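# Roll paper-laden cart through door into yellow bay

## Task

Push the utility cart through the self-closing door into the next room and leave it in the yellow-taped bay, each of its four wheels fully inside the tape and none touching it. The case of copy paper must sit in the cart's top tray with no part overhanging the tray edges. The door must be closed at the end. Either robot or both may be used, but no robot may tip over or be left leaning.

## Robot and tools

Robots. Two identical Hello Robot Stretch 4 units, r1 and r2. Each has an omni-wheel base, a lift on a vertical mast, and one arm that telescopes forward and ends in a wrist (yaw, pitch, roll) and a two-finger gripper. A robot is about 1.6 m tall, and its base rim lies within 0.23 m of the base origin. Loose objects may occasionally get a small shove from outside.

Frames. Base frame: origin on the floor below the base centre, x forward, y left, z up, metres. hand_pose (a point between the open fingertips) is printed in this frame and may be slightly off. Odometry frame: the base frame as it stood when the scene began. base_odometry counts wheel rotation only, so slip looks like travel; heading is in rad, left positive, -3.142 to 3.142. Each robot reports only in its own frames, so where the two robots are relative to each other can be judged only from images, lidar_m and wrist_depth_mm.

move. Arguments: r1, r2, cameras, blocking. blocking must be false every time; true or omitted gets refused. The call returns in about 0.5 s while motion continues. Under each robot name: base, joints, or both, plus optional speeds, pace, contact_limits; or end_of_arm by itself ("enable_torque" revives a wrist or gripper motor that has shut off). Omitted robots get nothing new. base is an offset from where the base last reported itself: translate_m (forward +, -2 to 2 m), strafe_m (left +, -2 to 2 m), rotate_rad (counter-clockwise +, -3.2 to 3.2). Only translate_m and strafe_m may be combined (a straight diagonal, no turning). joints are absolute targets: lift_m 0 to 1.2; arm_m 0 to 0.55; wrist_yaw_rad -1.134 to 4.276 (0 ahead, + left, 3.14 stowed backward); wrist_pitch_rad -1.117 to 4.259 (0 level, 1.57 pointing down); wrist_roll_rad -1.117 to 4.259 (+ clockwise seen from behind); gripper_m -0.038 to 0.141, fingertip gap in metres. Joint targets outside range are clipped and noted; other bad values refuse the call; unknown keys make it invalid. A refused call or an uncommanded stop cancels the reply's later move, wait and finished_scene calls.

pace: "slow", "default", "fast", "max" (base 0.1/0.3/0.4/0.6 m/s, 1/2/3/4 rad/s). A raised lift (above 0.2) slows the base, down to 0.3 m/s and 1 rad/s at 1.2. speeds sets per-joint top speeds (not gripper). contact_limits, 0 to 1 (default 0.5), for arm_m, lift_m, translate_m, strafe_m, rotate_rad, set next to the matching command; a base limit persists until the next base command. Even at 0 the arm needs 15 to 40 N to halt; for a gentle touch use 0 and aim 1 to 3 mm beyond contact. Lifting a load: lift_m limit at least 0.15 for 1 kg, 0.3 for 2 kg. Moves end after 14 s at most.

cameras (in move, wait, stop): names r1_head_camera, r1_head_left_camera, r1_head_right_camera, r1_wrist_camera and r2_ equivalents, or "all"; [] for none.

wait: seconds 0 to 10; returns early once any running move settles. wait(0) reports "earlier move". stop: brakes all motion on both robots; braked joints hold and can keep pressing; it also re-brakes slack wheels (check the "stop:" line). zoom_image: camera plus region [x0, y0, x1, y1] in pixels, top-left origin, at most 504 by 504, from the latest image. finished_scene: scene = the current scene number; irreversible, and the goal must stay met without the robots.

Results. "move: r1 done; r2 time_out" summarises motions. base_status/joint_status: done, moving, off_target (resting short, may still push), contact_stop (held back, now slack), time_out (target dropped), limit_stop_at_own_body, limit_stop_at_tilt (lean above 6 degrees; robot slack until upright), torque_fault (motor limp). Robots under "as last shown" were not commanded. on_its_own lists uncommanded behaviour. lidar_m: 12 sectors of 30 degrees, first straight ahead, then counter-clockwise (4th left, 7th rear, 10th right); "-" means nothing seen or closer than 0.25 m; misses glass and thin legs. wrist_depth_mm: 7x7 grid of depths, 100 to 2000 mm. base_tilt in degrees (forward, right) with up to 3 degrees fixed bias. turned_by_wheels vs turned_by_imu differing by over about 0.1 rad in a move means slip or impact. motor_effort in percent (peak in brackets); servo_current in mA.

Gripping: command a gap more than 0.015 below the object width; about 0.06 below resists tugs; -0.02 or lower to close behind a bar. Nothing reports a successful grasp except a rise in gripper servo_current.

Avoid. Any firm contact between the robots fails the scene; once bases touch, a few more mm pushes hard; don't grip the other robot's fingers. Over 1 m the robots' travel can differ by up to 3 cm, which matters when both hold one load. Over 1 kg in hand with arm_m above 0.2 risks tipping when driving, turning or stopping, worse at fast paces; steady pushes with a high gripper also tip. Self-collision risks: gripper over base with lift below about 0.2 (0.45 pointing down), pitch up combined with roll or right yaw, wrist folded back. No slams, drops or hard hits on fixed or heavy things.

Each tool is called after "Emit:" as name([rows], argument=value, ...), one row to a line, values as JSON.

## Session

Emit:
move(blocking=false)

Scene clock: 0.00 s.
r1.base_odometry: x=+0.000 y=+0.000 heading=+0.000
r1.turned_by_wheels: +0.000
r1.turned_by_imu: +0.000
r1.base_tilt: forward=-1.6 right=+1.3
r1.lidar_m: 1.92 2.25 3.81 1.93 0.97 0.84 0.83 0.93 0.77 0.76 0.93 1.59
r1.base_status: not commanded
r1.joint_positions: lift_m=+0.127 arm_m=+0.000 wrist_yaw_rad=+3.089 wrist_pitch_rad=+0.002 wrist_roll_rad=+0.000 gripper_m=+0.056
r1.joint_status: not commanded
r1.measured_speeds: all 0
r1.motor_effort: lift_m=+20 arm_m=-4 wheel_0=+0 wheel_1=+1 wheel_2=+1
r1.servo_current: wrist_yaw_rad=39 wrist_pitch_rad=46 wrist_roll_rad=65 gripper_m=39
r1.hand_pose: x=-0.1125 y=+0.1024 z=+0.3046 quat_wxyz=(+0.026, -0.001, +0.000, +1.000) (m; r1's base frame)
r1.wrist_depth_mm: 137 138 - - - - - / 113 139 - - - - - / 117 140 224 - - - - / 137 161 - - - - - / - - - - - - - / - - 191 - 187 - - / 842 759 750 788 788 732 768
r2.base_odometry: x=+0.000 y=+0.000 heading=+0.000
r2.turned_by_wheels: +0.000
r2.turned_by_imu: +0.000
r2.base_tilt: forward=-0.6 right=+0.1
r2.lidar_m: 2.02 1.45 1.40 1.49 2.01 2.22 2.34 3.17 1.60 3.62 2.59 2.46
r2.base_status: not commanded
r2.joint_positions: lift_m=+0.295 arm_m=+0.000 wrist_yaw_rad=+3.133 wrist_pitch_rad=+0.002 wrist_roll_rad=+0.000 gripper_m=+0.056
r2.joint_status: not commanded
r2.measured_speeds: all 0
r2.motor_effort: lift_m=+18 arm_m=-4 wheel_0=+0 wheel_1=-1 wheel_2=+0
r2.servo_current: wrist_yaw_rad=46 wrist_pitch_rad=39 wrist_roll_rad=46 gripper_m=59
r2.hand_pose: x=-0.1167 y=+0.0898 z=+0.4727 quat_wxyz=(+0.004, -0.001, +0.000, +1.000) (m; r2's base frame)
r2.wrist_depth_mm: - 140 - - - - - / - 126 150 - - - - / - 130 185 - - - - / 144 143 272 - - - - / 229 - - - - - - / 226 1576 196 1576 190 1618 1464 / 226 1060 1138 - - 1025 1060
pictures: r1_head_camera, r1_head_left_camera, r1_head_right_camera, r1_wrist_camera, r2_head_camera, r2_head_left_camera, r2_head_right_camera, r2_wrist_camera
Images, in order (width x height): r1_head_camera 420x560, r1_head_left_camera 420x672, r1_head_right_camera 420x672, r1_wrist_camera 616x392, r2_head_camera 420x560, r2_head_left_camera 420x672, r2_head_right_camera 420x672, r2_wrist_camera 616x392.

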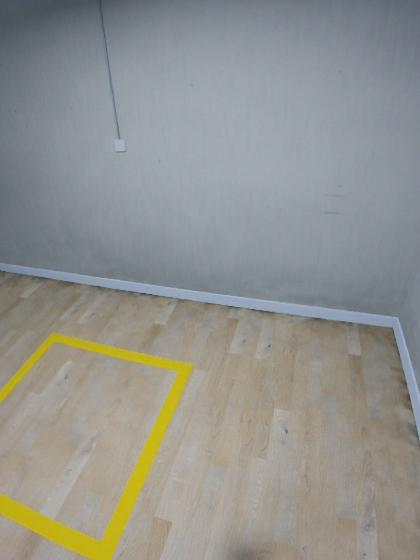

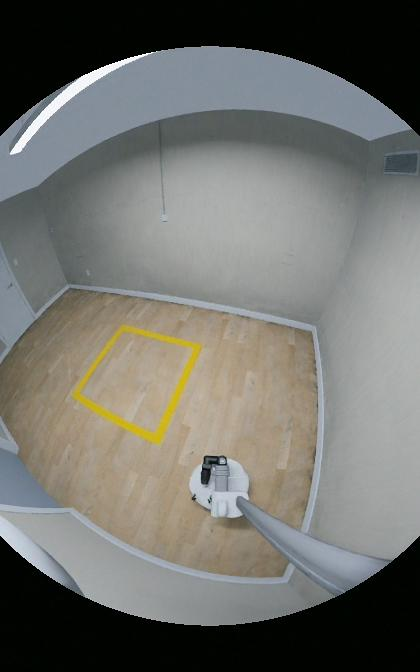

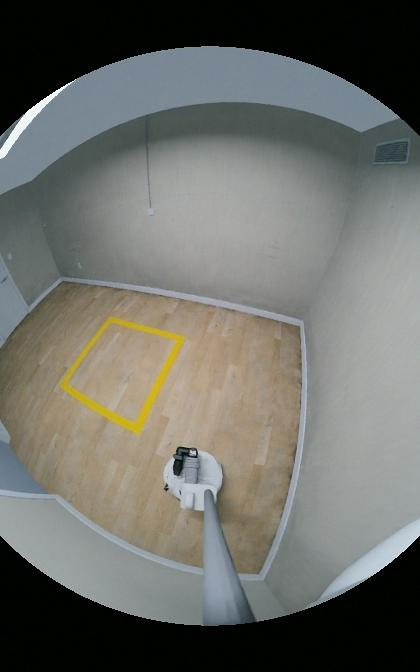

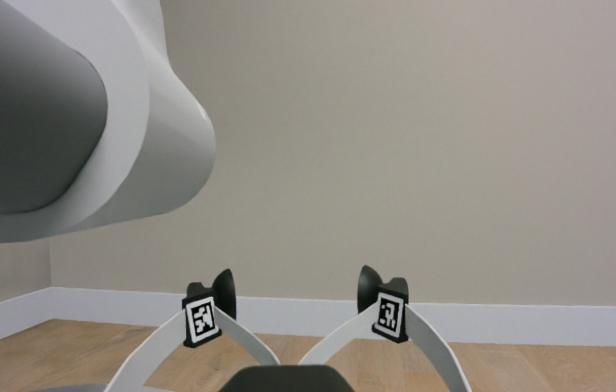

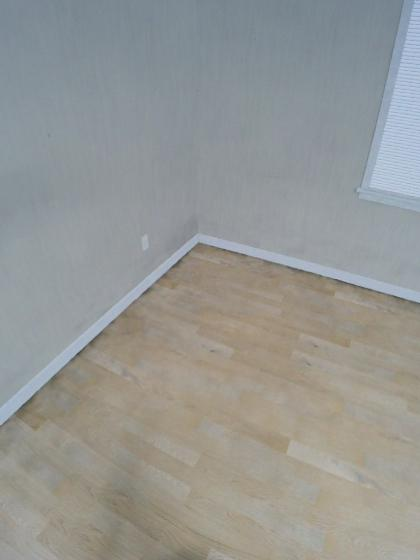

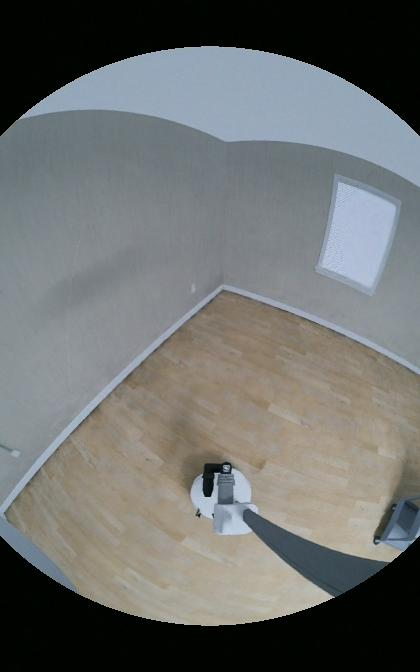

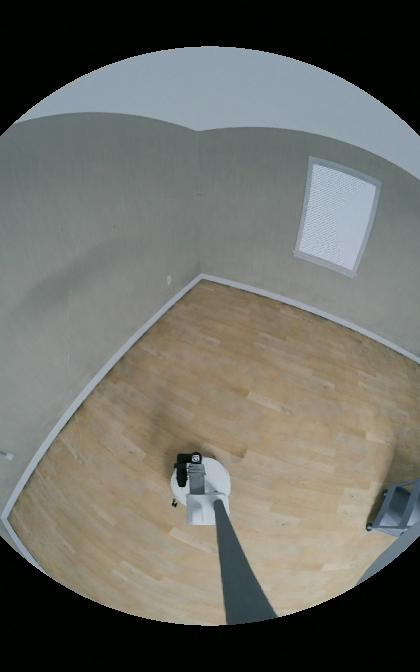

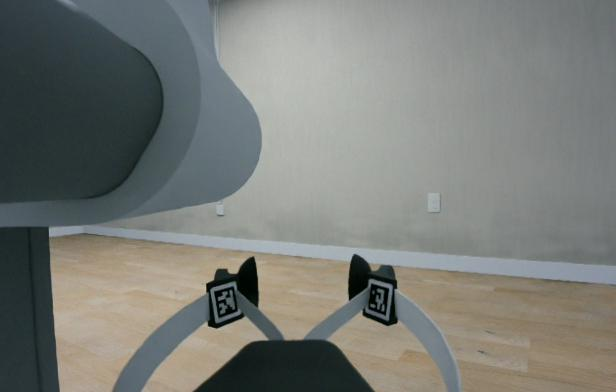

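Emit:
move(blocking=false, r1={"base":{"rotate_rad":1.2},"pace":"fast"}, r2={"base":{"rotate_rad":-1.5},"pace":"fast"})

Emit:
wait(seconds=2)

Emit:
wait(seconds=0.5, cameras=["all"])

Scene clock: 4.03 s.
move: r1 moving; r2 moving
r1.base_odometry: x=+0.000 y=+0.000 heading=+0.378
r1.turned_by_wheels: +0.378
r1.turned_by_imu: +0.379
r1.base_tilt: forward=-1.6 right=+1.2
r1.lidar_m: 2.06 3.10 2.42 1.11 0.86 0.81 0.91 0.78 0.78 0.85 1.27 1.93
r1.base_status: rotate_rad moving
r1.joint_positions: lift_m=+0.127 arm_m=+0.000 wrist_yaw_rad=+3.089 wrist_pitch_rad=+0.002 wrist_roll_rad=+0.000 gripper_m=+0.056
r1.joint_status: not commanded
r1.measured_speeds: translate_m=+0.000 strafe_m=+0.000 rotate_rad=+1.458 lift_m=+0.000 arm_m=+0.000 wrist_yaw_rad=+0.000 wrist_pitch_rad=+0.000 wrist_roll_rad=+0.000
r1.motor_effort: lift_m=+20(20) arm_m=-4(4) wheel_0=-9(10) wheel_1=-8(10) wheel_2=-9(9)
r1.servo_current: wrist_yaw_rad=59(59) wrist_pitch_rad=39(46) wrist_roll_rad=46(59) gripper_m=39(39)
r1.hand_pose: x=-0.1125 y=+0.1024 z=+0.3046 quat_wxyz=(+0.026, -0.001, +0.000, +1.000) (m; r1's base frame)
r1.wrist_depth_mm: 136 138 - - - - - / 113 139 - - - - - / 118 140 229 - - - - / 137 161 - - - - - / - - - - - - - / - 991 190 - 187 - - / 778 750 750 798 750 699 -
r2.base_odometry: x=+0.000 y=+0.000 heading=-0.378
r2.turned_by_wheels: -0.378
r2.turned_by_imu: -0.366
r2.base_tilt: forward=-0.7 right=+0.1
r2.lidar_m: 2.47 1.77 1.43 1.38 1.56 2.26 2.24 2.48 3.79 1.63 3.18 2.52
r2.base_status: rotate_rad moving
r2.joint_positions: lift_m=+0.295 arm_m=+0.000 wrist_yaw_rad=+3.133 wrist_pitch_rad=+0.002 wrist_roll_rad=+0.000 gripper_m=+0.056
r2.joint_status: not commanded
r2.measured_speeds: translate_m=+0.000 strafe_m=-0.001 rotate_rad=-1.461 lift_m=+0.000 arm_m=+0.000 wrist_yaw_rad=+0.000 wrist_pitch_rad=+0.000 wrist_roll_rad=+0.000
r2.motor_effort: lift_m=+18(18) arm_m=-4(4) wheel_0=+9(10) wheel_1=+10(12) wheel_2=+11(12)
r2.servo_current: wrist_yaw_rad=33(52) wrist_pitch_rad=39(46) wrist_roll_rad=52(52) gripper_m=39(59)
r2.hand_pose: x=-0.1167 y=+0.0898 z=+0.4727 quat_wxyz=(+0.004, -0.001, +0.000, +1.000) (m; r2's base frame)
r2.wrist_depth_mm: - 141 - - - - - / - 127 150 - - - - / - 130 184 - - - - / 144 143 272 - - - - / 229 - - - - - - / 227 1576 196 1576 190 1661 1464 / 226 1060 1138 - - 1060 1060
pictures: none

Scene clock: 5.10 s.
earlier move: r1 done; r2 moving
r1.base_odometry: x=+0.000 y=+0.000 heading=+1.200
r1.turned_by_wheels: +0.822
r1.turned_by_imu: +0.827
r1.base_tilt: forward=-1.6 right=+1.3
r1.lidar_m: 3.89 1.55 0.93 0.83 0.87 0.87 0.77 0.79 1.02 1.91 1.98 2.46
r1.base_status: done
r1.joint_positions: lift_m=+0.127 arm_m=+0.000 wrist_yaw_rad=+3.089 wrist_pitch_rad=+0.002 wrist_roll_rad=+0.000 gripper_m=+0.056
r1.joint_status: not commanded
r1.measured_speeds: all 0
r1.motor_effort: lift_m=+20(20) arm_m=-4(4) wheel_0=+1(11) wheel_1=+1(10) wheel_2=+2(9)
r1.servo_current: wrist_yaw_rad=59(59) wrist_pitch_rad=46(52) wrist_roll_rad=46(59) gripper_m=39(46)
r1.hand_pose: x=-0.1125 y=+0.1024 z=+0.3046 quat_wxyz=(+0.026, -0.001, +0.000, +1.000) (m; r1's base frame)
r1.wrist_depth_mm: 136 139 - - - - - / 113 139 - - - - - / 118 140 227 - - - - / 137 161 - - - - - / - - - - - - - / - - 190 - 186 - - / 788 163 750 798 788 788 768
r2.base_odometry: x=+0.000 y=+0.000 heading=-1.499
r2.turned_by_wheels: -1.122
r2.turned_by_imu: -1.092
r2.base_tilt: forward=-0.7 right=+0.0
r2.lidar_m: 3.35 2.52 2.50 1.88 1.43 1.41 1.52 2.17 2.21 2.41 3.45 1.63
r2.base_status: rotate_rad moving
r2.joint_positions: lift_m=+0.295 arm_m=+0.000 wrist_yaw_rad=+3.133 wrist_pitch_rad=+0.002 wrist_roll_rad=+0.000 gripper_m=+0.056
r2.joint_status: not commanded
r2.measured_speeds: all 0
r2.motor_effort: lift_m=+18(18) arm_m=-4(4) wheel_0=+4(13) wheel_1=+1(14) wheel_2=+3(12)
r2.servo_current: wrist_yaw_rad=33(59) wrist_pitch_rad=39(46) wrist_roll_rad=46(52) gripper_m=52(59)
r2.hand_pose: x=-0.1167 y=+0.0898 z=+0.4727 quat_wxyz=(+0.004, -0.001, +0.000, +1.000) (m; r2's base frame)
r2.wrist_depth_mm: - 140 - - - - - / - 127 142 - - - - / - 130 185 - - - - / 144 144 264 - - - - / 230 - - - - - - / 227 1537 196 1336 190 - - / 226 1078 1160 - - 1042 1060
wait: 1.07 of 2 s (r1 has come to rest)
pictures: none

Scene clock: 5.23 s.
earlier move: r2 done
r1.base_odometry: x=+0.000 y=+0.000 heading=+1.200
r1.turned_by_wheels: +0.000
r1.turned_by_imu: +0.000
r1.base_tilt: forward=-1.6 right=+1.3
r1.lidar_m: 3.91 1.54 0.92 0.82 0.85 0.86 0.77 0.79 1.00 1.92 1.94 2.45
r1.base_status: done
r1.joint_positions: lift_m=+0.127 arm_m=+0.000 wrist_yaw_rad=+3.089 wrist_pitch_rad=+0.002 wrist_roll_rad=+0.000 gripper_m=+0.056
r1.joint_status: not commanded
r1.measured_speeds: all 0
r1.motor_effort: lift_m=+20(20) arm_m=-4(4) wheel_0=+1(11) wheel_1=+1(10) wheel_2=+2(9)
r1.servo_current: wrist_yaw_rad=59(59) wrist_pitch_rad=46(52) wrist_roll_rad=65(65) gripper_m=39(46)
r1.hand_pose: x=-0.1125 y=+0.1024 z=+0.3046 quat_wxyz=(+0.026, -0.001, +0.000, +1.000) (m; r1's base frame)
r1.wrist_depth_mm: 136 138 - - - - - / 113 139 - - - - - / 117 139 229 - - - - / 137 161 - - - - - / - - - - - - - / - - 191 - 187 - - / 778 163 750 798 798 778 768
r2.base_odometry: x=+0.000 y=+0.000 heading=-1.499
r2.turned_by_wheels: +0.000
r2.turned_by_imu: +0.000
r2.base_tilt: forward=-0.7 right=+0.1
r2.lidar_m: 3.33 2.55 2.46 1.91 1.44 1.38 1.54 2.21 2.22 2.38 3.48 1.61
r2.base_status: done
r2.joint_positions: lift_m=+0.295 arm_m=+0.000 wrist_yaw_rad=+3.133 wrist_pitch_rad=+0.002 wrist_roll_rad=+0.000 gripper_m=+0.056
r2.joint_status: not commanded
r2.measured_speeds: all 0
r2.motor_effort: lift_m=+18(18) arm_m=-4(4) wheel_0=+3(13) wheel_1=+1(14) wheel_2=+3(12)
r2.servo_current: wrist_yaw_rad=39(59) wrist_pitch_rad=33(46) wrist_roll_rad=46(52) gripper_m=46(59)
r2.hand_pose: x=-0.1167 y=+0.0898 z=+0.4727 quat_wxyz=(+0.004, -0.001, +0.000, +1.000) (m; r2's base frame)
r2.wrist_depth_mm: - 140 - - - - - / - 127 141 - - - - / - 129 185 - - - - / 144 143 264 - - - - / 229 - - - - - - / 228 1576 196 1308 190 - - / 227 1060 1160 - - 1025 1060
wait: 0.13 of 0.5 s (r2 has come to rest)
pictures: r1_head_camera, r1_head_left_camera, r1_head_right_camera, r1_wrist_camera, r2_head_camera, r2_head_left_camera, r2_head_right_camera, r2_wrist_camera
Images, in order (width x height): r1_head_camera 420x560, r1_head_left_camera 420x672, r1_head_right_camera 420x672, r1_wrist_camera 616x392, r2_head_camera 420x560, r2_head_left_camera 420x672, r2_head_right_camera 420x672, r2_wrist_camera 616x392.

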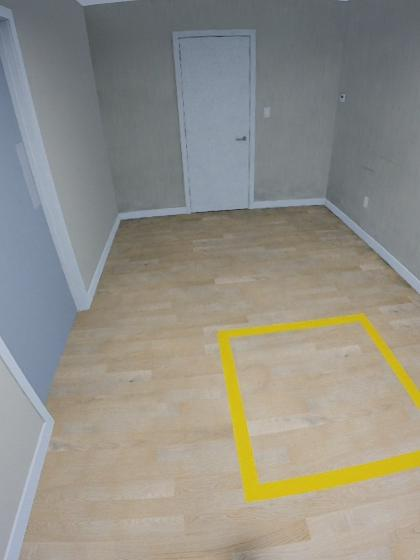

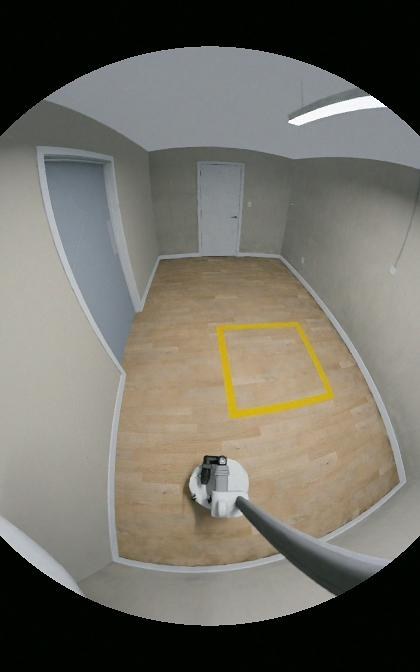

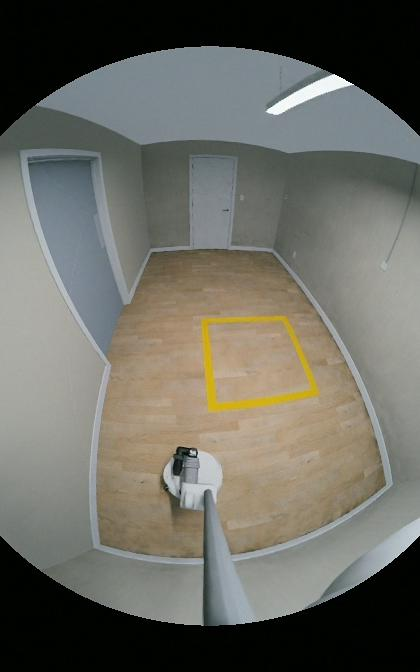

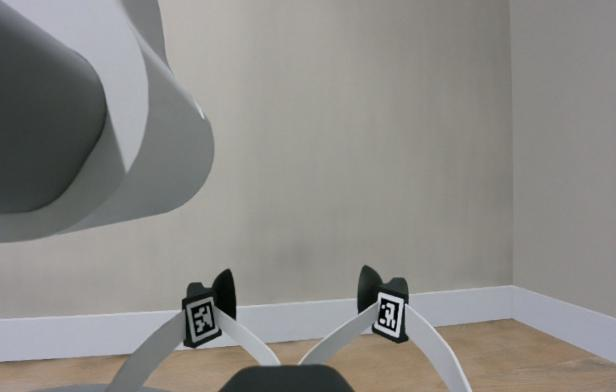

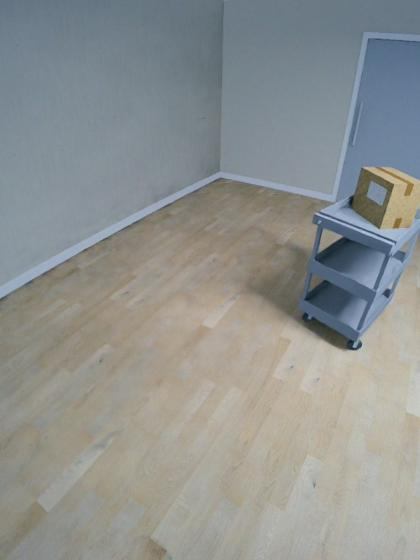

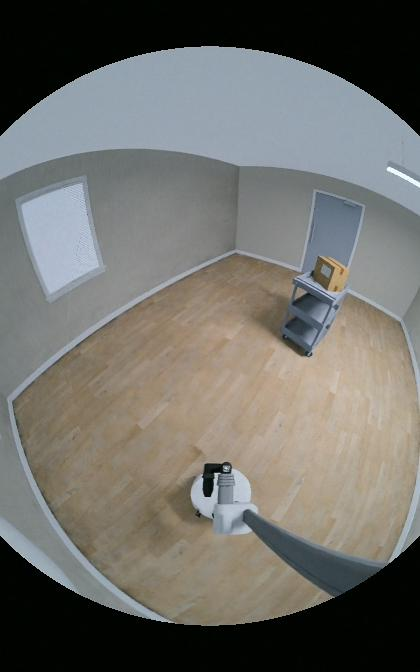

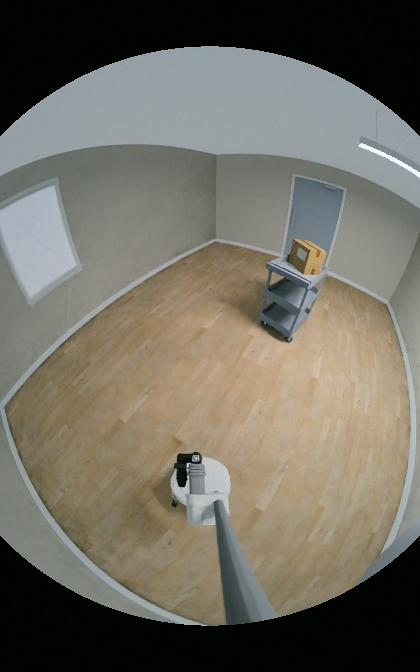

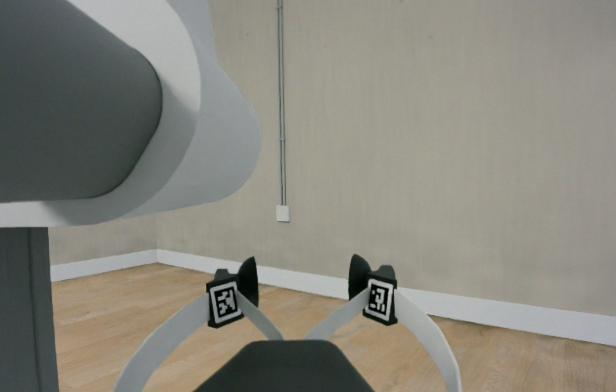

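Emit:
zoom_image(camera="r2_head_camera", region=[220, 20, 420, 360])

Emit:
zoom_image(camera="r2_head_right_camera", region=[220, 160, 370, 360])

Emit:
zoom_image(camera="r1_head_left_camera", region=[20, 130, 170, 400])

Scaled by 1.482 from the camera's 420x560 image, which has a finer 1200x1600 frame.

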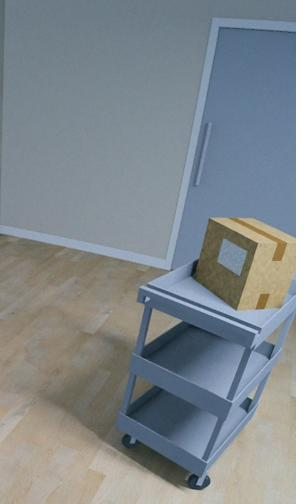

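Scaled by 2.520 from the camera's 420x672 image, which has a finer 600x960 frame.

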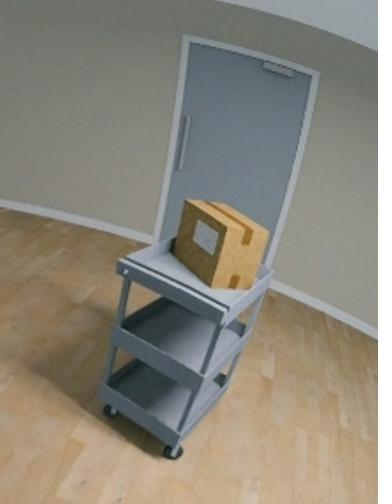

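Scaled by 1.867 from the camera's 420x672 image, which has a finer 600x960 frame.

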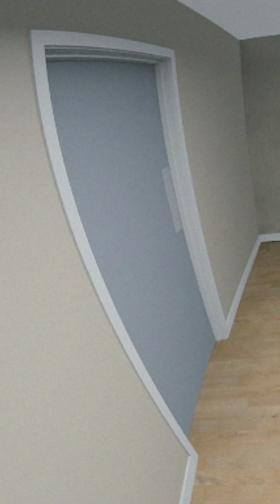

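Emit:
move(blocking=false, r1={"base":{"translate_m":0.9},"pace":"fast"}, r2={"base":{"rotate_rad":-0.45},"joints":{"lift_m":0.9},"pace":"fast"})

Emit:
wait(seconds=2.5)

Emit:
wait(seconds=1.5, cameras=["r1_head_left_camera","r2_head_camera","r1_head_camera"])

Scene clock: 44.47 s.
move: r1 moving; r2 moving
r1.base_odometry: x=+0.018 y=+0.047 heading=+1.201
r1.turned_by_wheels: +0.000
r1.turned_by_imu: +0.000
r1.base_tilt: forward=-1.6 right=+1.3
r1.lidar_m: 3.84 1.54 0.90 0.84 0.85 0.91 0.82 0.82 1.06 1.93 1.95 2.43
r1.base_status: translate_m moving
r1.joint_positions: lift_m=+0.127 arm_m=+0.000 wrist_yaw_rad=+3.089 wrist_pitch_rad=+0.002 wrist_roll_rad=+0.000 gripper_m=+0.056
r1.joint_status: not commanded
r1.measured_speeds: translate_m=+0.196 strafe_m=+0.000 rotate_rad=+0.002 lift_m=+0.000 arm_m=+0.000 wrist_yaw_rad=+0.000 wrist_pitch_rad=+0.000 wrist_roll_rad=+0.000
r1.motor_effort: lift_m=+20(20) arm_m=-4(4) wheel_0=+7(11) wheel_1=+6(9) wheel_2=-12(12)
r1.servo_current: wrist_yaw_rad=33(59) wrist_pitch_rad=39(46) wrist_roll_rad=46(65) gripper_m=46(46)
r1.hand_pose: x=-0.1125 y=+0.1024 z=+0.3046 quat_wxyz=(+0.026, -0.001, +0.000, +1.000) (m; r1's base frame)
r1.wrist_depth_mm: - 137 - - - - - / - 138 - - - - - / 110 138 206 - - - - / 125 139 237 - - - - / - - - - - - - / - - 190 - 188 1042 - / 788 750 759 798 788 778 778
r2.base_odometry: x=+0.000 y=+0.000 heading=-1.839
r2.turned_by_wheels: -0.339
r2.turned_by_imu: -0.329
r2.base_tilt: forward=-0.6 right=+0.1
r2.lidar_m: 1.64 2.92 2.48 2.51 1.65 1.40 1.38 1.65 2.21 2.23 2.60 1.62
r2.base_status: rotate_rad moving
r2.joint_positions: lift_m=+0.358 arm_m=+0.000 wrist_yaw_rad=+3.133 wrist_pitch_rad=+0.002 wrist_roll_rad=+0.000 gripper_m=+0.056
r2.joint_status: lift_m moving
r2.measured_speeds: translate_m=-0.001 strafe_m=+0.000 rotate_rad=-0.856 lift_m=+0.244 arm_m=+0.000 wrist_yaw_rad=+0.000 wrist_pitch_rad=+0.000 wrist_roll_rad=+0.000
r2.motor_effort: lift_m=+24(24) arm_m=-4(4) wheel_0=+5(14) wheel_1=+4(12) wheel_2=+4(12)
r2.servo_current: wrist_yaw_rad=52(59) wrist_pitch_rad=39(46) wrist_roll_rad=52(59) gripper_m=46(52)
r2.hand_pose: x=-0.1167 y=+0.0898 z=+0.5357 quat_wxyz=(+0.004, -0.001, +0.000, +1.000) (m; r2's base frame)
r2.wrist_depth_mm: - 141 - - - - - / - 127 142 - - - - / - 130 185 - - - - / 144 144 207 - - - - / 229 - - - - - - / 228 1618 192 1430 189 - - / 226 1182 1255 - - 1118 1118
pictures: none

Scene clock: 46.57 s.
earlier move: r1 moving; r2 done
r1.base_odometry: x=+0.295 y=+0.761 heading=+1.201
r1.turned_by_wheels: +0.000
r1.turned_by_imu: +0.001
r1.base_tilt: forward=-1.6 right=+1.2
r1.lidar_m: 3.12 1.58 1.11 0.94 0.95 1.22 1.58 1.58 2.01 1.82 1.85 2.33
r1.base_status: translate_m moving
r1.joint_positions: lift_m=+0.127 arm_m=+0.000 wrist_yaw_rad=+3.089 wrist_pitch_rad=+0.002 wrist_roll_rad=+0.000 gripper_m=+0.056
r1.joint_status: not commanded
r1.measured_speeds: translate_m=+0.264 strafe_m=+0.000 rotate_rad=+0.007 lift_m=+0.000 arm_m=+0.000 wrist_yaw_rad=+0.000 wrist_pitch_rad=+0.000 wrist_roll_rad=+0.000
r1.motor_effort: lift_m=+20(20) arm_m=-4(4) wheel_0=+1(11) wheel_1=+0(9) wheel_2=+1(13)
r1.servo_current: wrist_yaw_rad=72(72) wrist_pitch_rad=39(52) wrist_roll_rad=46(65) gripper_m=39(52)
r1.hand_pose: x=-0.1125 y=+0.1024 z=+0.3046 quat_wxyz=(+0.026, -0.001, +0.000, +1.000) (m; r1's base frame)
r1.wrist_depth_mm: 136 138 - - - - - / 109 138 - - - - - / 116 139 216 - - - - / 135 153 245 - - - - / - - - - - - - / 1205 1205 194 1182 187 1182 976 / 854 750 750 809 788 778 820
r2.base_odometry: x=+0.000 y=+0.000 heading=-1.949
r2.turned_by_wheels: -0.110
r2.turned_by_imu: -0.107
r2.base_tilt: forward=-0.7 right=+0.0
r2.lidar_m: 1.63 3.14 2.51 2.50 1.74 1.44 1.41 1.55 2.26 2.22 2.42 2.26
r2.base_status: done
r2.joint_positions: lift_m=+0.900 arm_m=+0.000 wrist_yaw_rad=+3.133 wrist_pitch_rad=+0.002 wrist_roll_rad=+0.000 gripper_m=+0.056
r2.joint_status: all done
r2.measured_speeds: all 0
r2.motor_effort: lift_m=+21(27) arm_m=-4(4) wheel_0=+3(14) wheel_1=+1(12) wheel_2=+2(12)
r2.servo_current: wrist_yaw_rad=39(65) wrist_pitch_rad=39(46) wrist_roll_rad=39(59) gripper_m=52(52)
r2.hand_pose: x=-0.1167 y=+0.0898 z=+1.0775 quat_wxyz=(+0.004, -0.001, +0.000, +1.000) (m; r2's base frame)
r2.wrist_depth_mm: - 141 - - - - - / - 126 141 - - - - / - 129 183 - - - - / 144 143 216 - - - - / 220 - - - - - - / 219 - 190 - 188 - - / 224 - - - - - -
wait: 2.10 of 2.5 s (r2 has come to rest)
pictures: none

Scene clock: 47.50 s.
earlier move: r1 done
r1.base_odometry: x=+0.326 y=+0.839 heading=+1.200
r1.turned_by_wheels: +0.000
r1.turned_by_imu: +0.000
r1.base_tilt: forward=-1.6 right=+1.3
r1.lidar_m: 3.01 1.57 1.14 0.95 0.96 1.26 1.66 1.70 2.00 1.82 1.84 2.33
r1.base_status: done
r1.joint_positions: lift_m=+0.127 arm_m=+0.000 wrist_yaw_rad=+3.089 wrist_pitch_rad=+0.002 wrist_roll_rad=+0.000 gripper_m=+0.056
r1.joint_status: not commanded
r1.measured_speeds: all 0
r1.motor_effort: lift_m=+20(20) arm_m=-4(4) wheel_0=+0(11) wheel_1=+0(9) wheel_2=+1(13)
r1.servo_current: wrist_yaw_rad=39(72) wrist_pitch_rad=39(52) wrist_roll_rad=59(65) gripper_m=46(52)
r1.hand_pose: x=-0.1125 y=+0.1024 z=+0.3046 quat_wxyz=(+0.026, -0.001, +0.000, +1.000) (m; r1's base frame)
r1.wrist_depth_mm: 136 139 - - - - - / 113 139 - - - - - / 117 140 229 - - - - / 138 161 - - - - - / - - - - 1661 - - / 1182 1182 193 1182 187 1160 960 / 842 750 750 809 788 788 809
r2.base_odometry: x=+0.000 y=+0.000 heading=-1.949
r2.turned_by_wheels: +0.000
r2.turned_by_imu: +0.000
r2.base_tilt: forward=-0.6 right=+0.1
r2.lidar_m: 1.60 3.10 2.52 2.47 1.77 1.42 1.41 1.53 2.25 2.22 2.47 2.26
r2.base_status: done
r2.joint_positions: lift_m=+0.900 arm_m=+0.000 wrist_yaw_rad=+3.133 wrist_pitch_rad=+0.002 wrist_roll_rad=+0.000 gripper_m=+0.056
r2.joint_status: all done
r2.measured_speeds: all 0
r2.motor_effort: lift_m=+21(27) arm_m=-4(4) wheel_0=+3(14) wheel_1=+1(12) wheel_2=+2(12)
r2.servo_current: wrist_yaw_rad=52(65) wrist_pitch_rad=39(46) wrist_roll_rad=46(59) gripper_m=46(52)
r2.hand_pose: x=-0.1167 y=+0.0898 z=+1.0775 quat_wxyz=(+0.004, -0.001, +0.000, +1.000) (m; r2's base frame)
r2.wrist_depth_mm: - 141 - - - - - / - 126 141 - - - - / - 130 183 - - - - / 144 143 216 - - - - / 219 - - - - - - / 219 - 189 - 188 - - / 224 - - - - - -
wait: 0.93 of 1.5 s (r1 has come to rest)
pictures: r1_head_camera, r1_head_left_camera, r2_head_camera
Images, in order (width x height): r1_head_camera 420x560, r1_head_left_camera 420x672, r2_head_camera 420x560.

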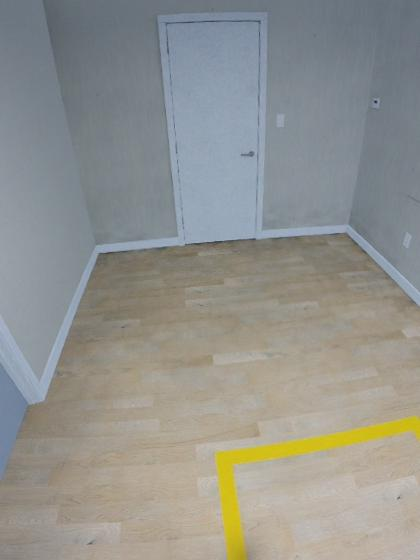

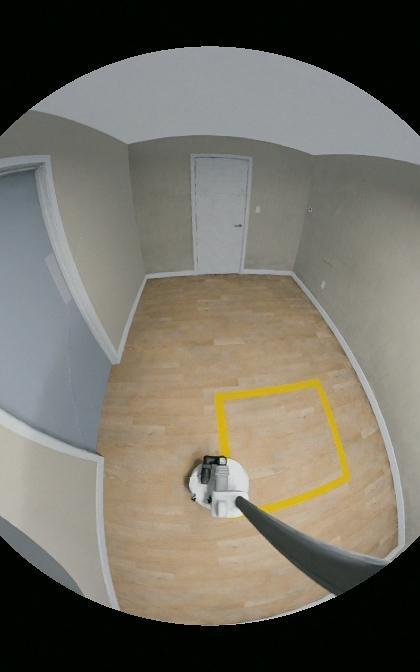

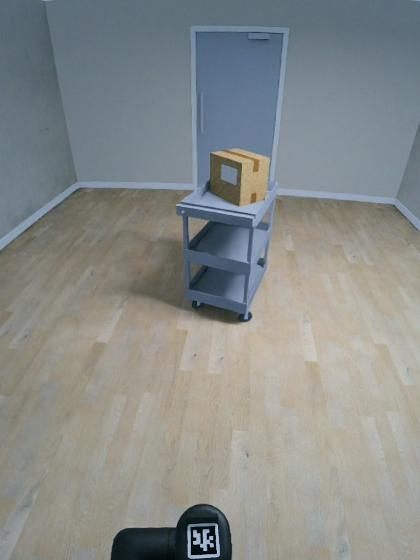

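Emit:
move(blocking=false, r1={"base":{"rotate_rad":1.64},"pace":"fast"}, r2={"base":{"translate_m":0.8},"pace":"fast"})

Emit:
wait(seconds=2)

Emit:
wait(seconds=2, cameras=["all"])

Scene clock: 75.53 s.
move: r1 moving; r2 moving
r1.base_odometry: x=+0.326 y=+0.839 heading=+1.579
r1.turned_by_wheels: +0.378
r1.turned_by_imu: +0.379
r1.base_tilt: forward=-1.6 right=+1.3
r1.lidar_m: 2.01 1.23 0.94 0.96 1.09 1.66 1.66 1.96 1.83 1.82 2.10 3.04
r1.base_status: rotate_rad moving
r1.joint_positions: lift_m=+0.127 arm_m=+0.000 wrist_yaw_rad=+3.089 wrist_pitch_rad=+0.002 wrist_roll_rad=+0.000 gripper_m=+0.056
r1.joint_status: not commanded
r1.measured_speeds: translate_m=-0.001 strafe_m=+0.000 rotate_rad=+1.461 lift_m=+0.000 arm_m=+0.000 wrist_yaw_rad=+0.000 wrist_pitch_rad=+0.000 wrist_roll_rad=+0.000
r1.motor_effort: lift_m=+20(20) arm_m=-4(4) wheel_0=-11(11) wheel_1=-7(10) wheel_2=-9(9)
r1.servo_current: wrist_yaw_rad=59(65) wrist_pitch_rad=39(52) wrist_roll_rad=78(78) gripper_m=39(52)
r1.hand_pose: x=-0.1125 y=+0.1024 z=+0.3046 quat_wxyz=(+0.026, -0.001, +0.000, +1.000) (m; r1's base frame)
r1.wrist_depth_mm: 136 139 - - - - - / 114 139 - - - - - / 117 139 228 - - - - / 137 162 - - - - - / 1708 - - - - - - / 1205 1182 192 1182 187 1138 1118 / 842 750 750 798 798 778 809
r2.base_odometry: x=-0.015 y=-0.038 heading=-1.949
r2.turned_by_wheels: +0.000
r2.turned_by_imu: +0.001
r2.base_tilt: forward=-0.7 right=+0.0
r2.lidar_m: 1.57 3.13 2.49 2.47 1.83 1.46 1.45 1.61 2.26 2.23 2.46 2.22
r2.base_status: translate_m moving
r2.joint_positions: lift_m=+0.900 arm_m=+0.000 wrist_yaw_rad=+3.133 wrist_pitch_rad=+0.002 wrist_roll_rad=+0.000 gripper_m=+0.056
r2.joint_status: not commanded
r2.measured_speeds: translate_m=+0.156 strafe_m=-0.001 rotate_rad=+0.002 lift_m=+0.000 arm_m=+0.000 wrist_yaw_rad=+0.000 wrist_pitch_rad=+0.000 wrist_roll_rad=+0.000
r2.motor_effort: lift_m=+21(21) arm_m=-4(4) wheel_0=+8(11) wheel_1=+7(8) wheel_2=-12(15)
r2.servo_current: wrist_yaw_rad=46(52) wrist_pitch_rad=39(46) wrist_roll_rad=59(59) gripper_m=46(59)
r2.hand_pose: x=-0.1167 y=+0.0898 z=+1.0775 quat_wxyz=(+0.004, -0.001, +0.000, +1.000) (m; r2's base frame)
r2.wrist_depth_mm: - 140 - - - - - / - 123 145 - - - - / - 128 187 - - - - / 144 143 217 - - - - / 219 - - - - - - / 217 - 189 - 189 - - / 224 - - - - - -
pictures: none

Scene clock: 76.80 s.
earlier move: r1 done; r2 moving
r1.base_odometry: x=+0.326 y=+0.839 heading=+2.840
r1.turned_by_wheels: +1.261
r1.turned_by_imu: +1.269
r1.base_tilt: forward=-1.6 right=+1.3
r1.lidar_m: 0.95 0.98 1.29 1.66 1.71 1.93 1.80 1.86 2.46 3.04 1.52 1.11
r1.base_status: done
r1.joint_positions: lift_m=+0.127 arm_m=+0.000 wrist_yaw_rad=+3.089 wrist_pitch_rad=+0.002 wrist_roll_rad=+0.000 gripper_m=+0.056
r1.joint_status: not commanded
r1.measured_speeds: all 0
r1.motor_effort: lift_m=+20(20) arm_m=-4(4) wheel_0=-3(11) wheel_1=+0(10) wheel_2=-1(10)
r1.servo_current: wrist_yaw_rad=39(65) wrist_pitch_rad=46(52) wrist_roll_rad=46(78) gripper_m=46(52)
r1.hand_pose: x=-0.1125 y=+0.1024 z=+0.3046 quat_wxyz=(+0.026, -0.001, +0.000, +1.000) (m; r1's base frame)
r1.wrist_depth_mm: 136 138 - - - - - / 113 139 - - - - - / 117 140 229 - - - - / 137 161 - - - - - / 1661 - - 1921 - - 1808 / 1281 1336 194 1205 187 1138 1138 / 842 750 750 143 798 768 820
r2.base_odometry: x=-0.168 y=-0.424 heading=-1.949
r2.turned_by_wheels: +0.000
r2.turned_by_imu: +0.000
r2.base_tilt: forward=-0.7 right=+0.0
r2.lidar_m: 1.16 3.02 2.43 2.41 2.33 1.88 1.87 2.07 2.32 2.29 2.52 1.21
r2.base_status: translate_m moving
r2.joint_positions: lift_m=+0.900 arm_m=+0.000 wrist_yaw_rad=+3.133 wrist_pitch_rad=+0.002 wrist_roll_rad=+0.000 gripper_m=+0.056
r2.joint_status: not commanded
r2.measured_speeds: translate_m=+0.390 strafe_m=+0.000 rotate_rad=-0.004 lift_m=+0.000 arm_m=+0.000 wrist_yaw_rad=+0.000 wrist_pitch_rad=+0.000 wrist_roll_rad=+0.000
r2.motor_effort: lift_m=+21(21) arm_m=-4(4) wheel_0=+2(13) wheel_1=+5(9) wheel_2=-10(16)
r2.servo_current: wrist_yaw_rad=46(59) wrist_pitch_rad=39(46) wrist_roll_rad=46(59) gripper_m=52(59)
r2.hand_pose: x=-0.1167 y=+0.0898 z=+1.0775 quat_wxyz=(+0.004, -0.001, +0.000, +1.000) (m; r2's base frame)
r2.wrist_depth_mm: - 140 - - - - - / - 124 146 - - - - / - 128 187 - - - - / 144 143 291 - - - - / 226 - - - - - - / 218 - 196 - 188 - - / 223 - - - - - -
wait: 1.27 of 2 s (r1 has come to rest)
pictures: none

Scene clock: 78.57 s.
earlier move: r2 done
r1.base_odometry: x=+0.326 y=+0.839 heading=+2.840
r1.turned_by_wheels: +0.000
r1.turned_by_imu: +0.000
r1.base_tilt: forward=-1.6 right=+1.2
r1.lidar_m: 0.95 0.99 1.29 1.65 1.71 1.93 1.81 1.87 2.47 3.05 1.53 1.12
r1.base_status: done
r1.joint_positions: lift_m=+0.127 arm_m=+0.000 wrist_yaw_rad=+3.089 wrist_pitch_rad=+0.002 wrist_roll_rad=+0.000 gripper_m=+0.056
r1.joint_status: not commanded
r1.measured_speeds: all 0
r1.motor_effort: lift_m=+20(20) arm_m=-4(4) wheel_0=-3(11) wheel_1=+0(10) wheel_2=-1(10)
r1.servo_current: wrist_yaw_rad=39(72) wrist_pitch_rad=46(52) wrist_roll_rad=46(78) gripper_m=39(52)
r1.hand_pose: x=-0.1125 y=+0.1024 z=+0.3046 quat_wxyz=(+0.026, -0.001, +0.000, +1.000) (m; r1's base frame)
r1.wrist_depth_mm: 137 139 - - - - - / 113 139 - - - - - / 117 139 229 - - - - / 137 161 - - - - - / 1661 - - 1921 - - 1808 / 1308 1308 193 1182 187 1138 1138 / 842 750 750 143 788 778 809
r2.base_odometry: x=-0.295 y=-0.743 heading=-1.949
r2.turned_by_wheels: +0.000
r2.turned_by_imu: +0.001
r2.base_tilt: forward=-0.6 right=+0.1
r2.lidar_m: 0.87 2.95 2.41 2.36 2.67 2.24 2.18 2.39 2.35 2.33 2.61 0.82
r2.base_status: done
r2.joint_positions: lift_m=+0.900 arm_m=+0.000 wrist_yaw_rad=+3.133 wrist_pitch_rad=+0.002 wrist_roll_rad=+0.000 gripper_m=+0.056
r2.joint_status: not commanded
r2.measured_speeds: all 0
r2.motor_effort: lift_m=+21(21) arm_m=-4(4) wheel_0=+2(13) wheel_1=+4(9) wheel_2=-4(16)
r2.servo_current: wrist_yaw_rad=39(59) wrist_pitch_rad=33(46) wrist_roll_rad=52(59) gripper_m=46(59)
r2.hand_pose: x=-0.1167 y=+0.0898 z=+1.0775 quat_wxyz=(+0.004, -0.001, +0.000, +1.000) (m; r2's base frame)
r2.wrist_depth_mm: - 141 - - - - - / - 127 151 - - - - / - 130 185 - - - - / 144 144 264 - - - - / 229 - - - - - - / 227 - 196 - 192 - - / 224 - - - - - -
wait: 1.77 of 2 s (r2 has come to rest)
pictures: r1_head_camera, r1_head_left_camera, r1_head_right_camera, r1_wrist_camera, r2_head_camera, r2_head_left_camera, r2_head_right_camera, r2_wrist_camera
Images, in order (width x height): r1_head_camera 420x560, r1_head_left_camera 420x672, r1_head_right_camera 420x672, r1_wrist_camera 616x392, r2_head_camera 420x560, r2_head_left_camera 420x672, r2_head_right_camera 420x672, r2_wrist_camera 616x392.

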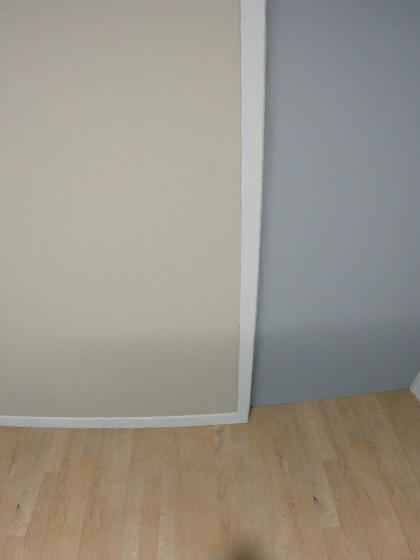

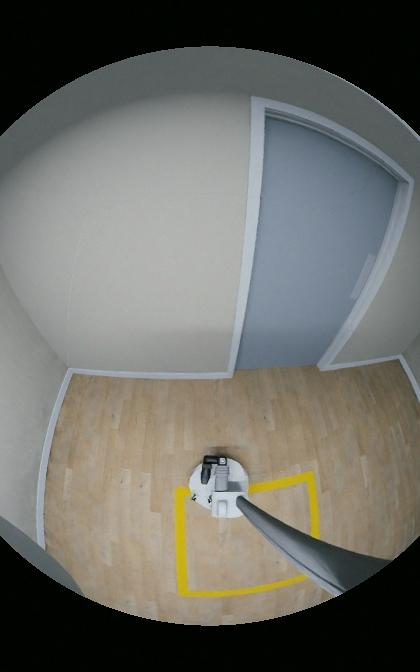

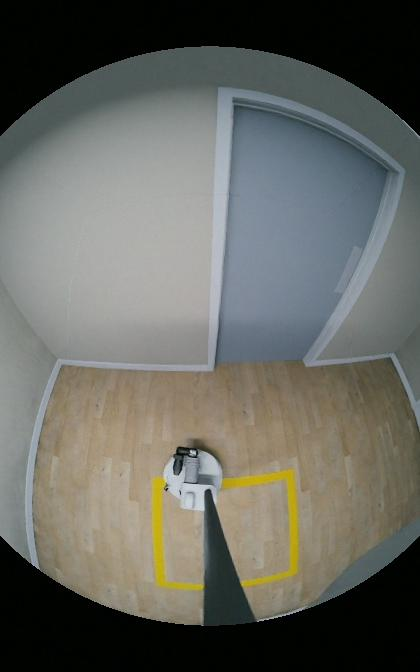

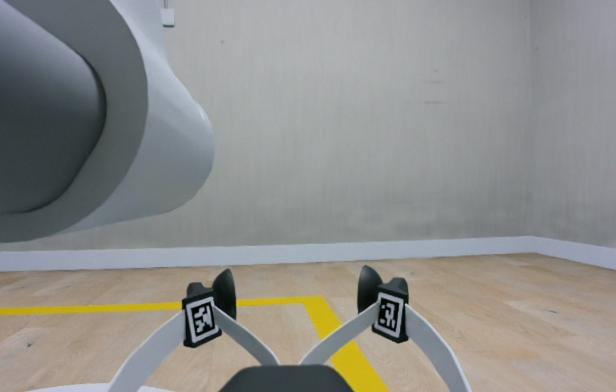

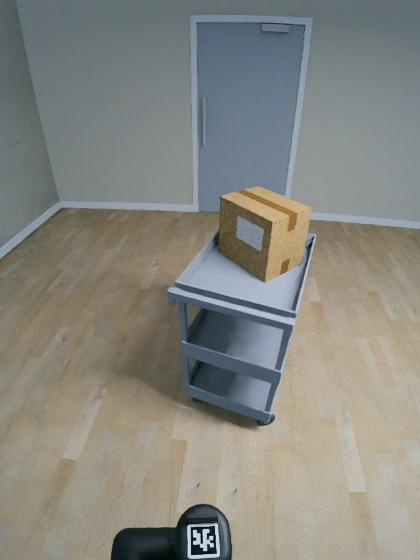

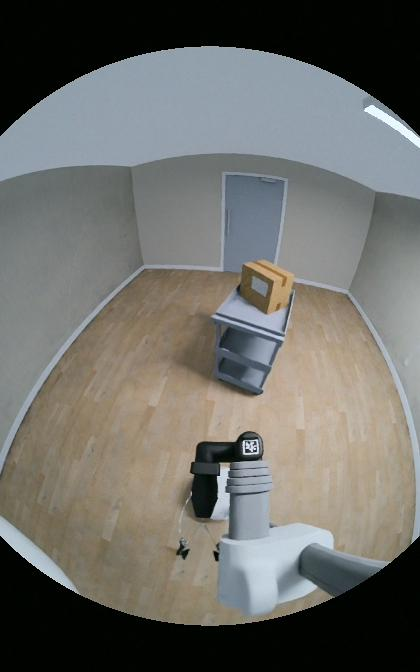

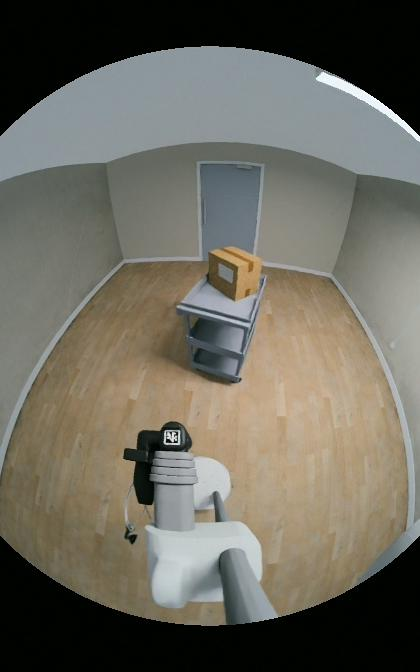

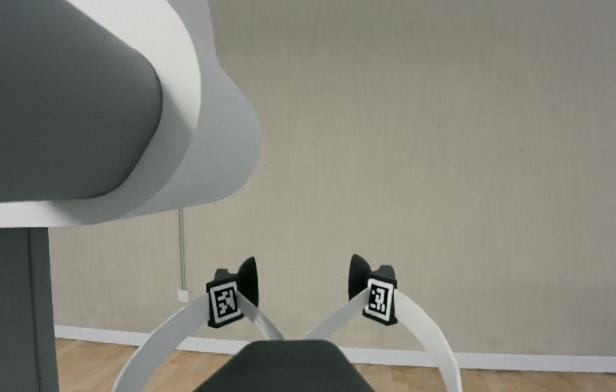

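Emit:
zoom_image(camera="r2_head_camera", region=[140, 160, 340, 440])

Scaled by 1.800 from the camera's 420x560 image, which has a finer 1200x1600 frame.

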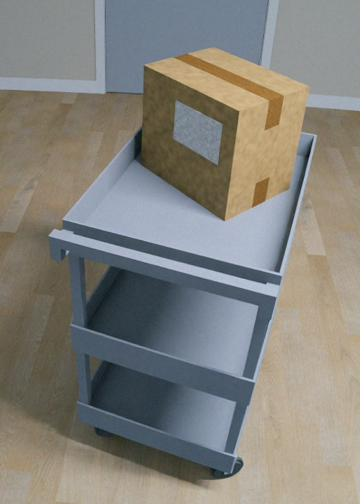

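Emit:
move(blocking=false, r1={"base":{"strafe_m":-0.72},"pace":"fast"}, cameras=["r2_head_camera"])

Emit:
wait(seconds=4, cameras=["r1_head_camera","r1_head_left_camera","r1_head_right_camera"])

Scene clock: 103.77 s.
move: r1 moving
r1.base_odometry: x=+0.343 y=+0.894 heading=+2.840
r1.turned_by_wheels: +0.000
r1.turned_by_imu: +0.000
r1.base_tilt: forward=-1.6 right=+1.3
r1.lidar_m: 0.94 0.99 1.30 1.70 1.77 1.93 1.79 1.86 2.46 2.99 1.49 1.12
r1.base_status: strafe_m moving
r1.joint_positions: lift_m=+0.127 arm_m=+0.000 wrist_yaw_rad=+3.089 wrist_pitch_rad=+0.002 wrist_roll_rad=+0.000 gripper_m=+0.056
r1.joint_status: not commanded
r1.measured_speeds: translate_m=-0.001 strafe_m=-0.225 rotate_rad=+0.005 lift_m=+0.000 arm_m=+0.000 wrist_yaw_rad=+0.000 wrist_pitch_rad=+0.000 wrist_roll_rad=+0.000
r1.motor_effort: lift_m=+20(20) arm_m=-4(4) wheel_0=+14(14) wheel_1=-12(12) wheel_2=-1(2)
r1.servo_current: wrist_yaw_rad=46(59) wrist_pitch_rad=39(52) wrist_roll_rad=52(72) gripper_m=33(46)
r1.hand_pose: x=-0.1125 y=+0.1024 z=+0.3046 quat_wxyz=(+0.026, -0.001, +0.000, +1.000) (m; r1's base frame)
r1.wrist_depth_mm: 136 139 - - - - - / 113 139 - - - - - / 118 140 229 - - - - / 137 162 - - - - - / 1708 - - 1921 - - 1808 / 1308 1308 193 1205 187 1160 1138 / 854 741 759 820 741 778 820
r2: as last shown
r2.turned_by_imu: +0.000
r2.base_tilt: forward=-0.7 right=+0.1
r2.lidar_m: 0.86 2.97 2.40 2.35 2.65 2.20 2.20 2.42 2.36 2.36 2.61 0.84
r2.motor_effort: lift_m=+21(21) arm_m=-4(4) wheel_0=+3(3) wheel_1=+4(4) wheel_2=-4(4)
r2.servo_current: wrist_yaw_rad=52(59) wrist_pitch_rad=39(46) wrist_roll_rad=39(65) gripper_m=46(52)
r2.wrist_depth_mm: - 141 - - - - - / - 126 151 - - - - / - 129 185 - - - - / 144 144 265 - - - - / 229 - - - - - - / 229 - 196 - 191 - - / 226 - - - - - -
pictures: r2_head_camera
Images, in order (width x height): r2_head_camera 420x560.

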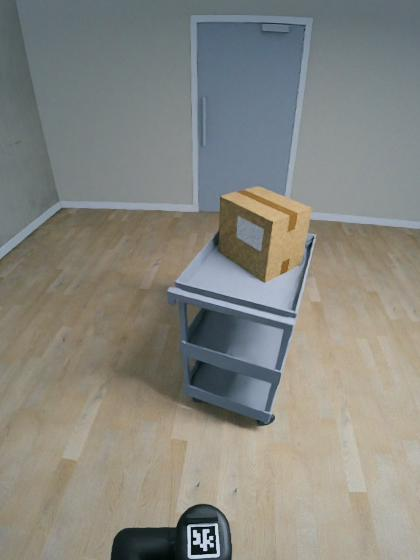

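Scene clock: 106.23 s.
earlier move: r1 done
r1.base_odometry: x=+0.540 y=+1.527 heading=+2.840
r1.turned_by_wheels: +0.000
r1.turned_by_imu: -0.003
r1.base_tilt: forward=-1.6 right=+1.3
r1.lidar_m: 1.08 1.13 1.36 2.37 2.43 1.89 1.77 1.82 2.38 2.33 1.57 1.10
r1.base_status: done
r1.joint_positions: lift_m=+0.127 arm_m=+0.000 wrist_yaw_rad=+3.089 wrist_pitch_rad=+0.002 wrist_roll_rad=+0.000 gripper_m=+0.056
r1.joint_status: not commanded
r1.measured_speeds: all 0
r1.motor_effort: lift_m=+20(20) arm_m=-4(4) wheel_0=-1(14) wheel_1=+3(13) wheel_2=-1(2)
r1.servo_current: wrist_yaw_rad=39(65) wrist_pitch_rad=39(52) wrist_roll_rad=46(72) gripper_m=39(52)
r1.hand_pose: x=-0.1125 y=+0.1024 z=+0.3046 quat_wxyz=(+0.026, -0.001, +0.000, +1.000) (m; r1's base frame)
r1.wrist_depth_mm: - 138 - - - - - / - 138 - - - - - / 111 138 212 - - - - / 129 142 244 - - - - / 138 - - 1708 1983 - - / 1182 1182 194 1160 188 1138 1160 / 854 759 759 788 798 768 820
r2.base_odometry: x=-0.295 y=-0.743 heading=-1.949
r2.turned_by_wheels: +0.000
r2.turned_by_imu: +0.000
r2.base_tilt: forward=-0.7 right=+0.0
r2.lidar_m: 0.83 2.99 2.42 2.35 2.65 2.19 2.19 2.43 2.38 2.34 2.59 0.84
r2.base_status: not commanded
r2.joint_positions: lift_m=+0.900 arm_m=+0.000 wrist_yaw_rad=+3.133 wrist_pitch_rad=+0.002 wrist_roll_rad=+0.000 gripper_m=+0.056
r2.joint_status: not commanded
r2.measured_speeds: all 0
r2.motor_effort: lift_m=+21(21) arm_m=-4(4) wheel_0=+3(3) wheel_1=+5(5) wheel_2=-4(5)
r2.servo_current: wrist_yaw_rad=46(59) wrist_pitch_rad=46(46) wrist_roll_rad=52(65) gripper_m=46(59)
r2.hand_pose: x=-0.1167 y=+0.0898 z=+1.0775 quat_wxyz=(+0.004, -0.001, +0.000, +1.000) (m; r2's base frame)
r2.wrist_depth_mm: - 140 - - - - - / - 126 151 - - - - / - 129 185 - - - - / 144 144 264 - - - - / 230 - - - - - - / 227 - 196 - 192 - - / 225 - - - - - -
wait: 2.47 of 4 s (r1 has come to rest)
pictures: r1_head_camera, r1_head_left_camera, r1_head_right_camera
Images, in order (width x height): r1_head_camera 420x560, r1_head_left_camera 420x672, r1_head_right_camera 420x672.

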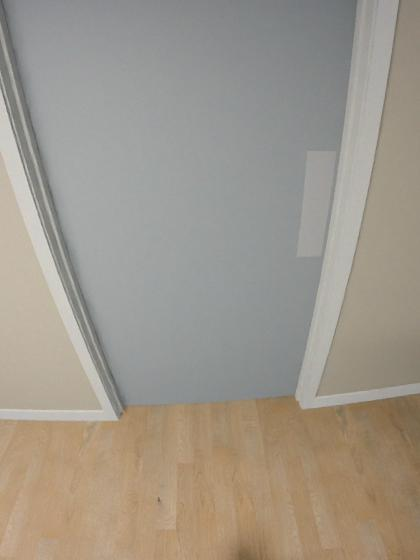

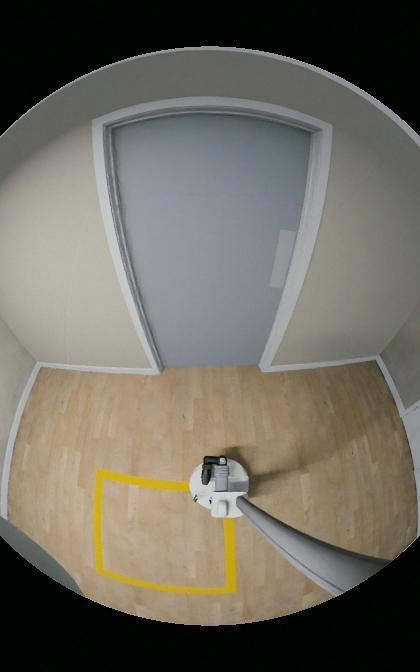

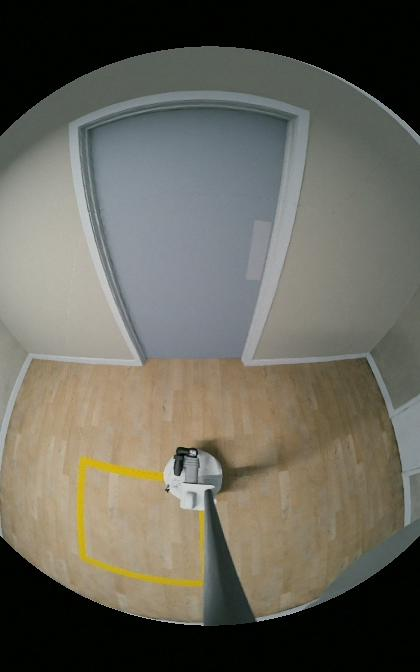

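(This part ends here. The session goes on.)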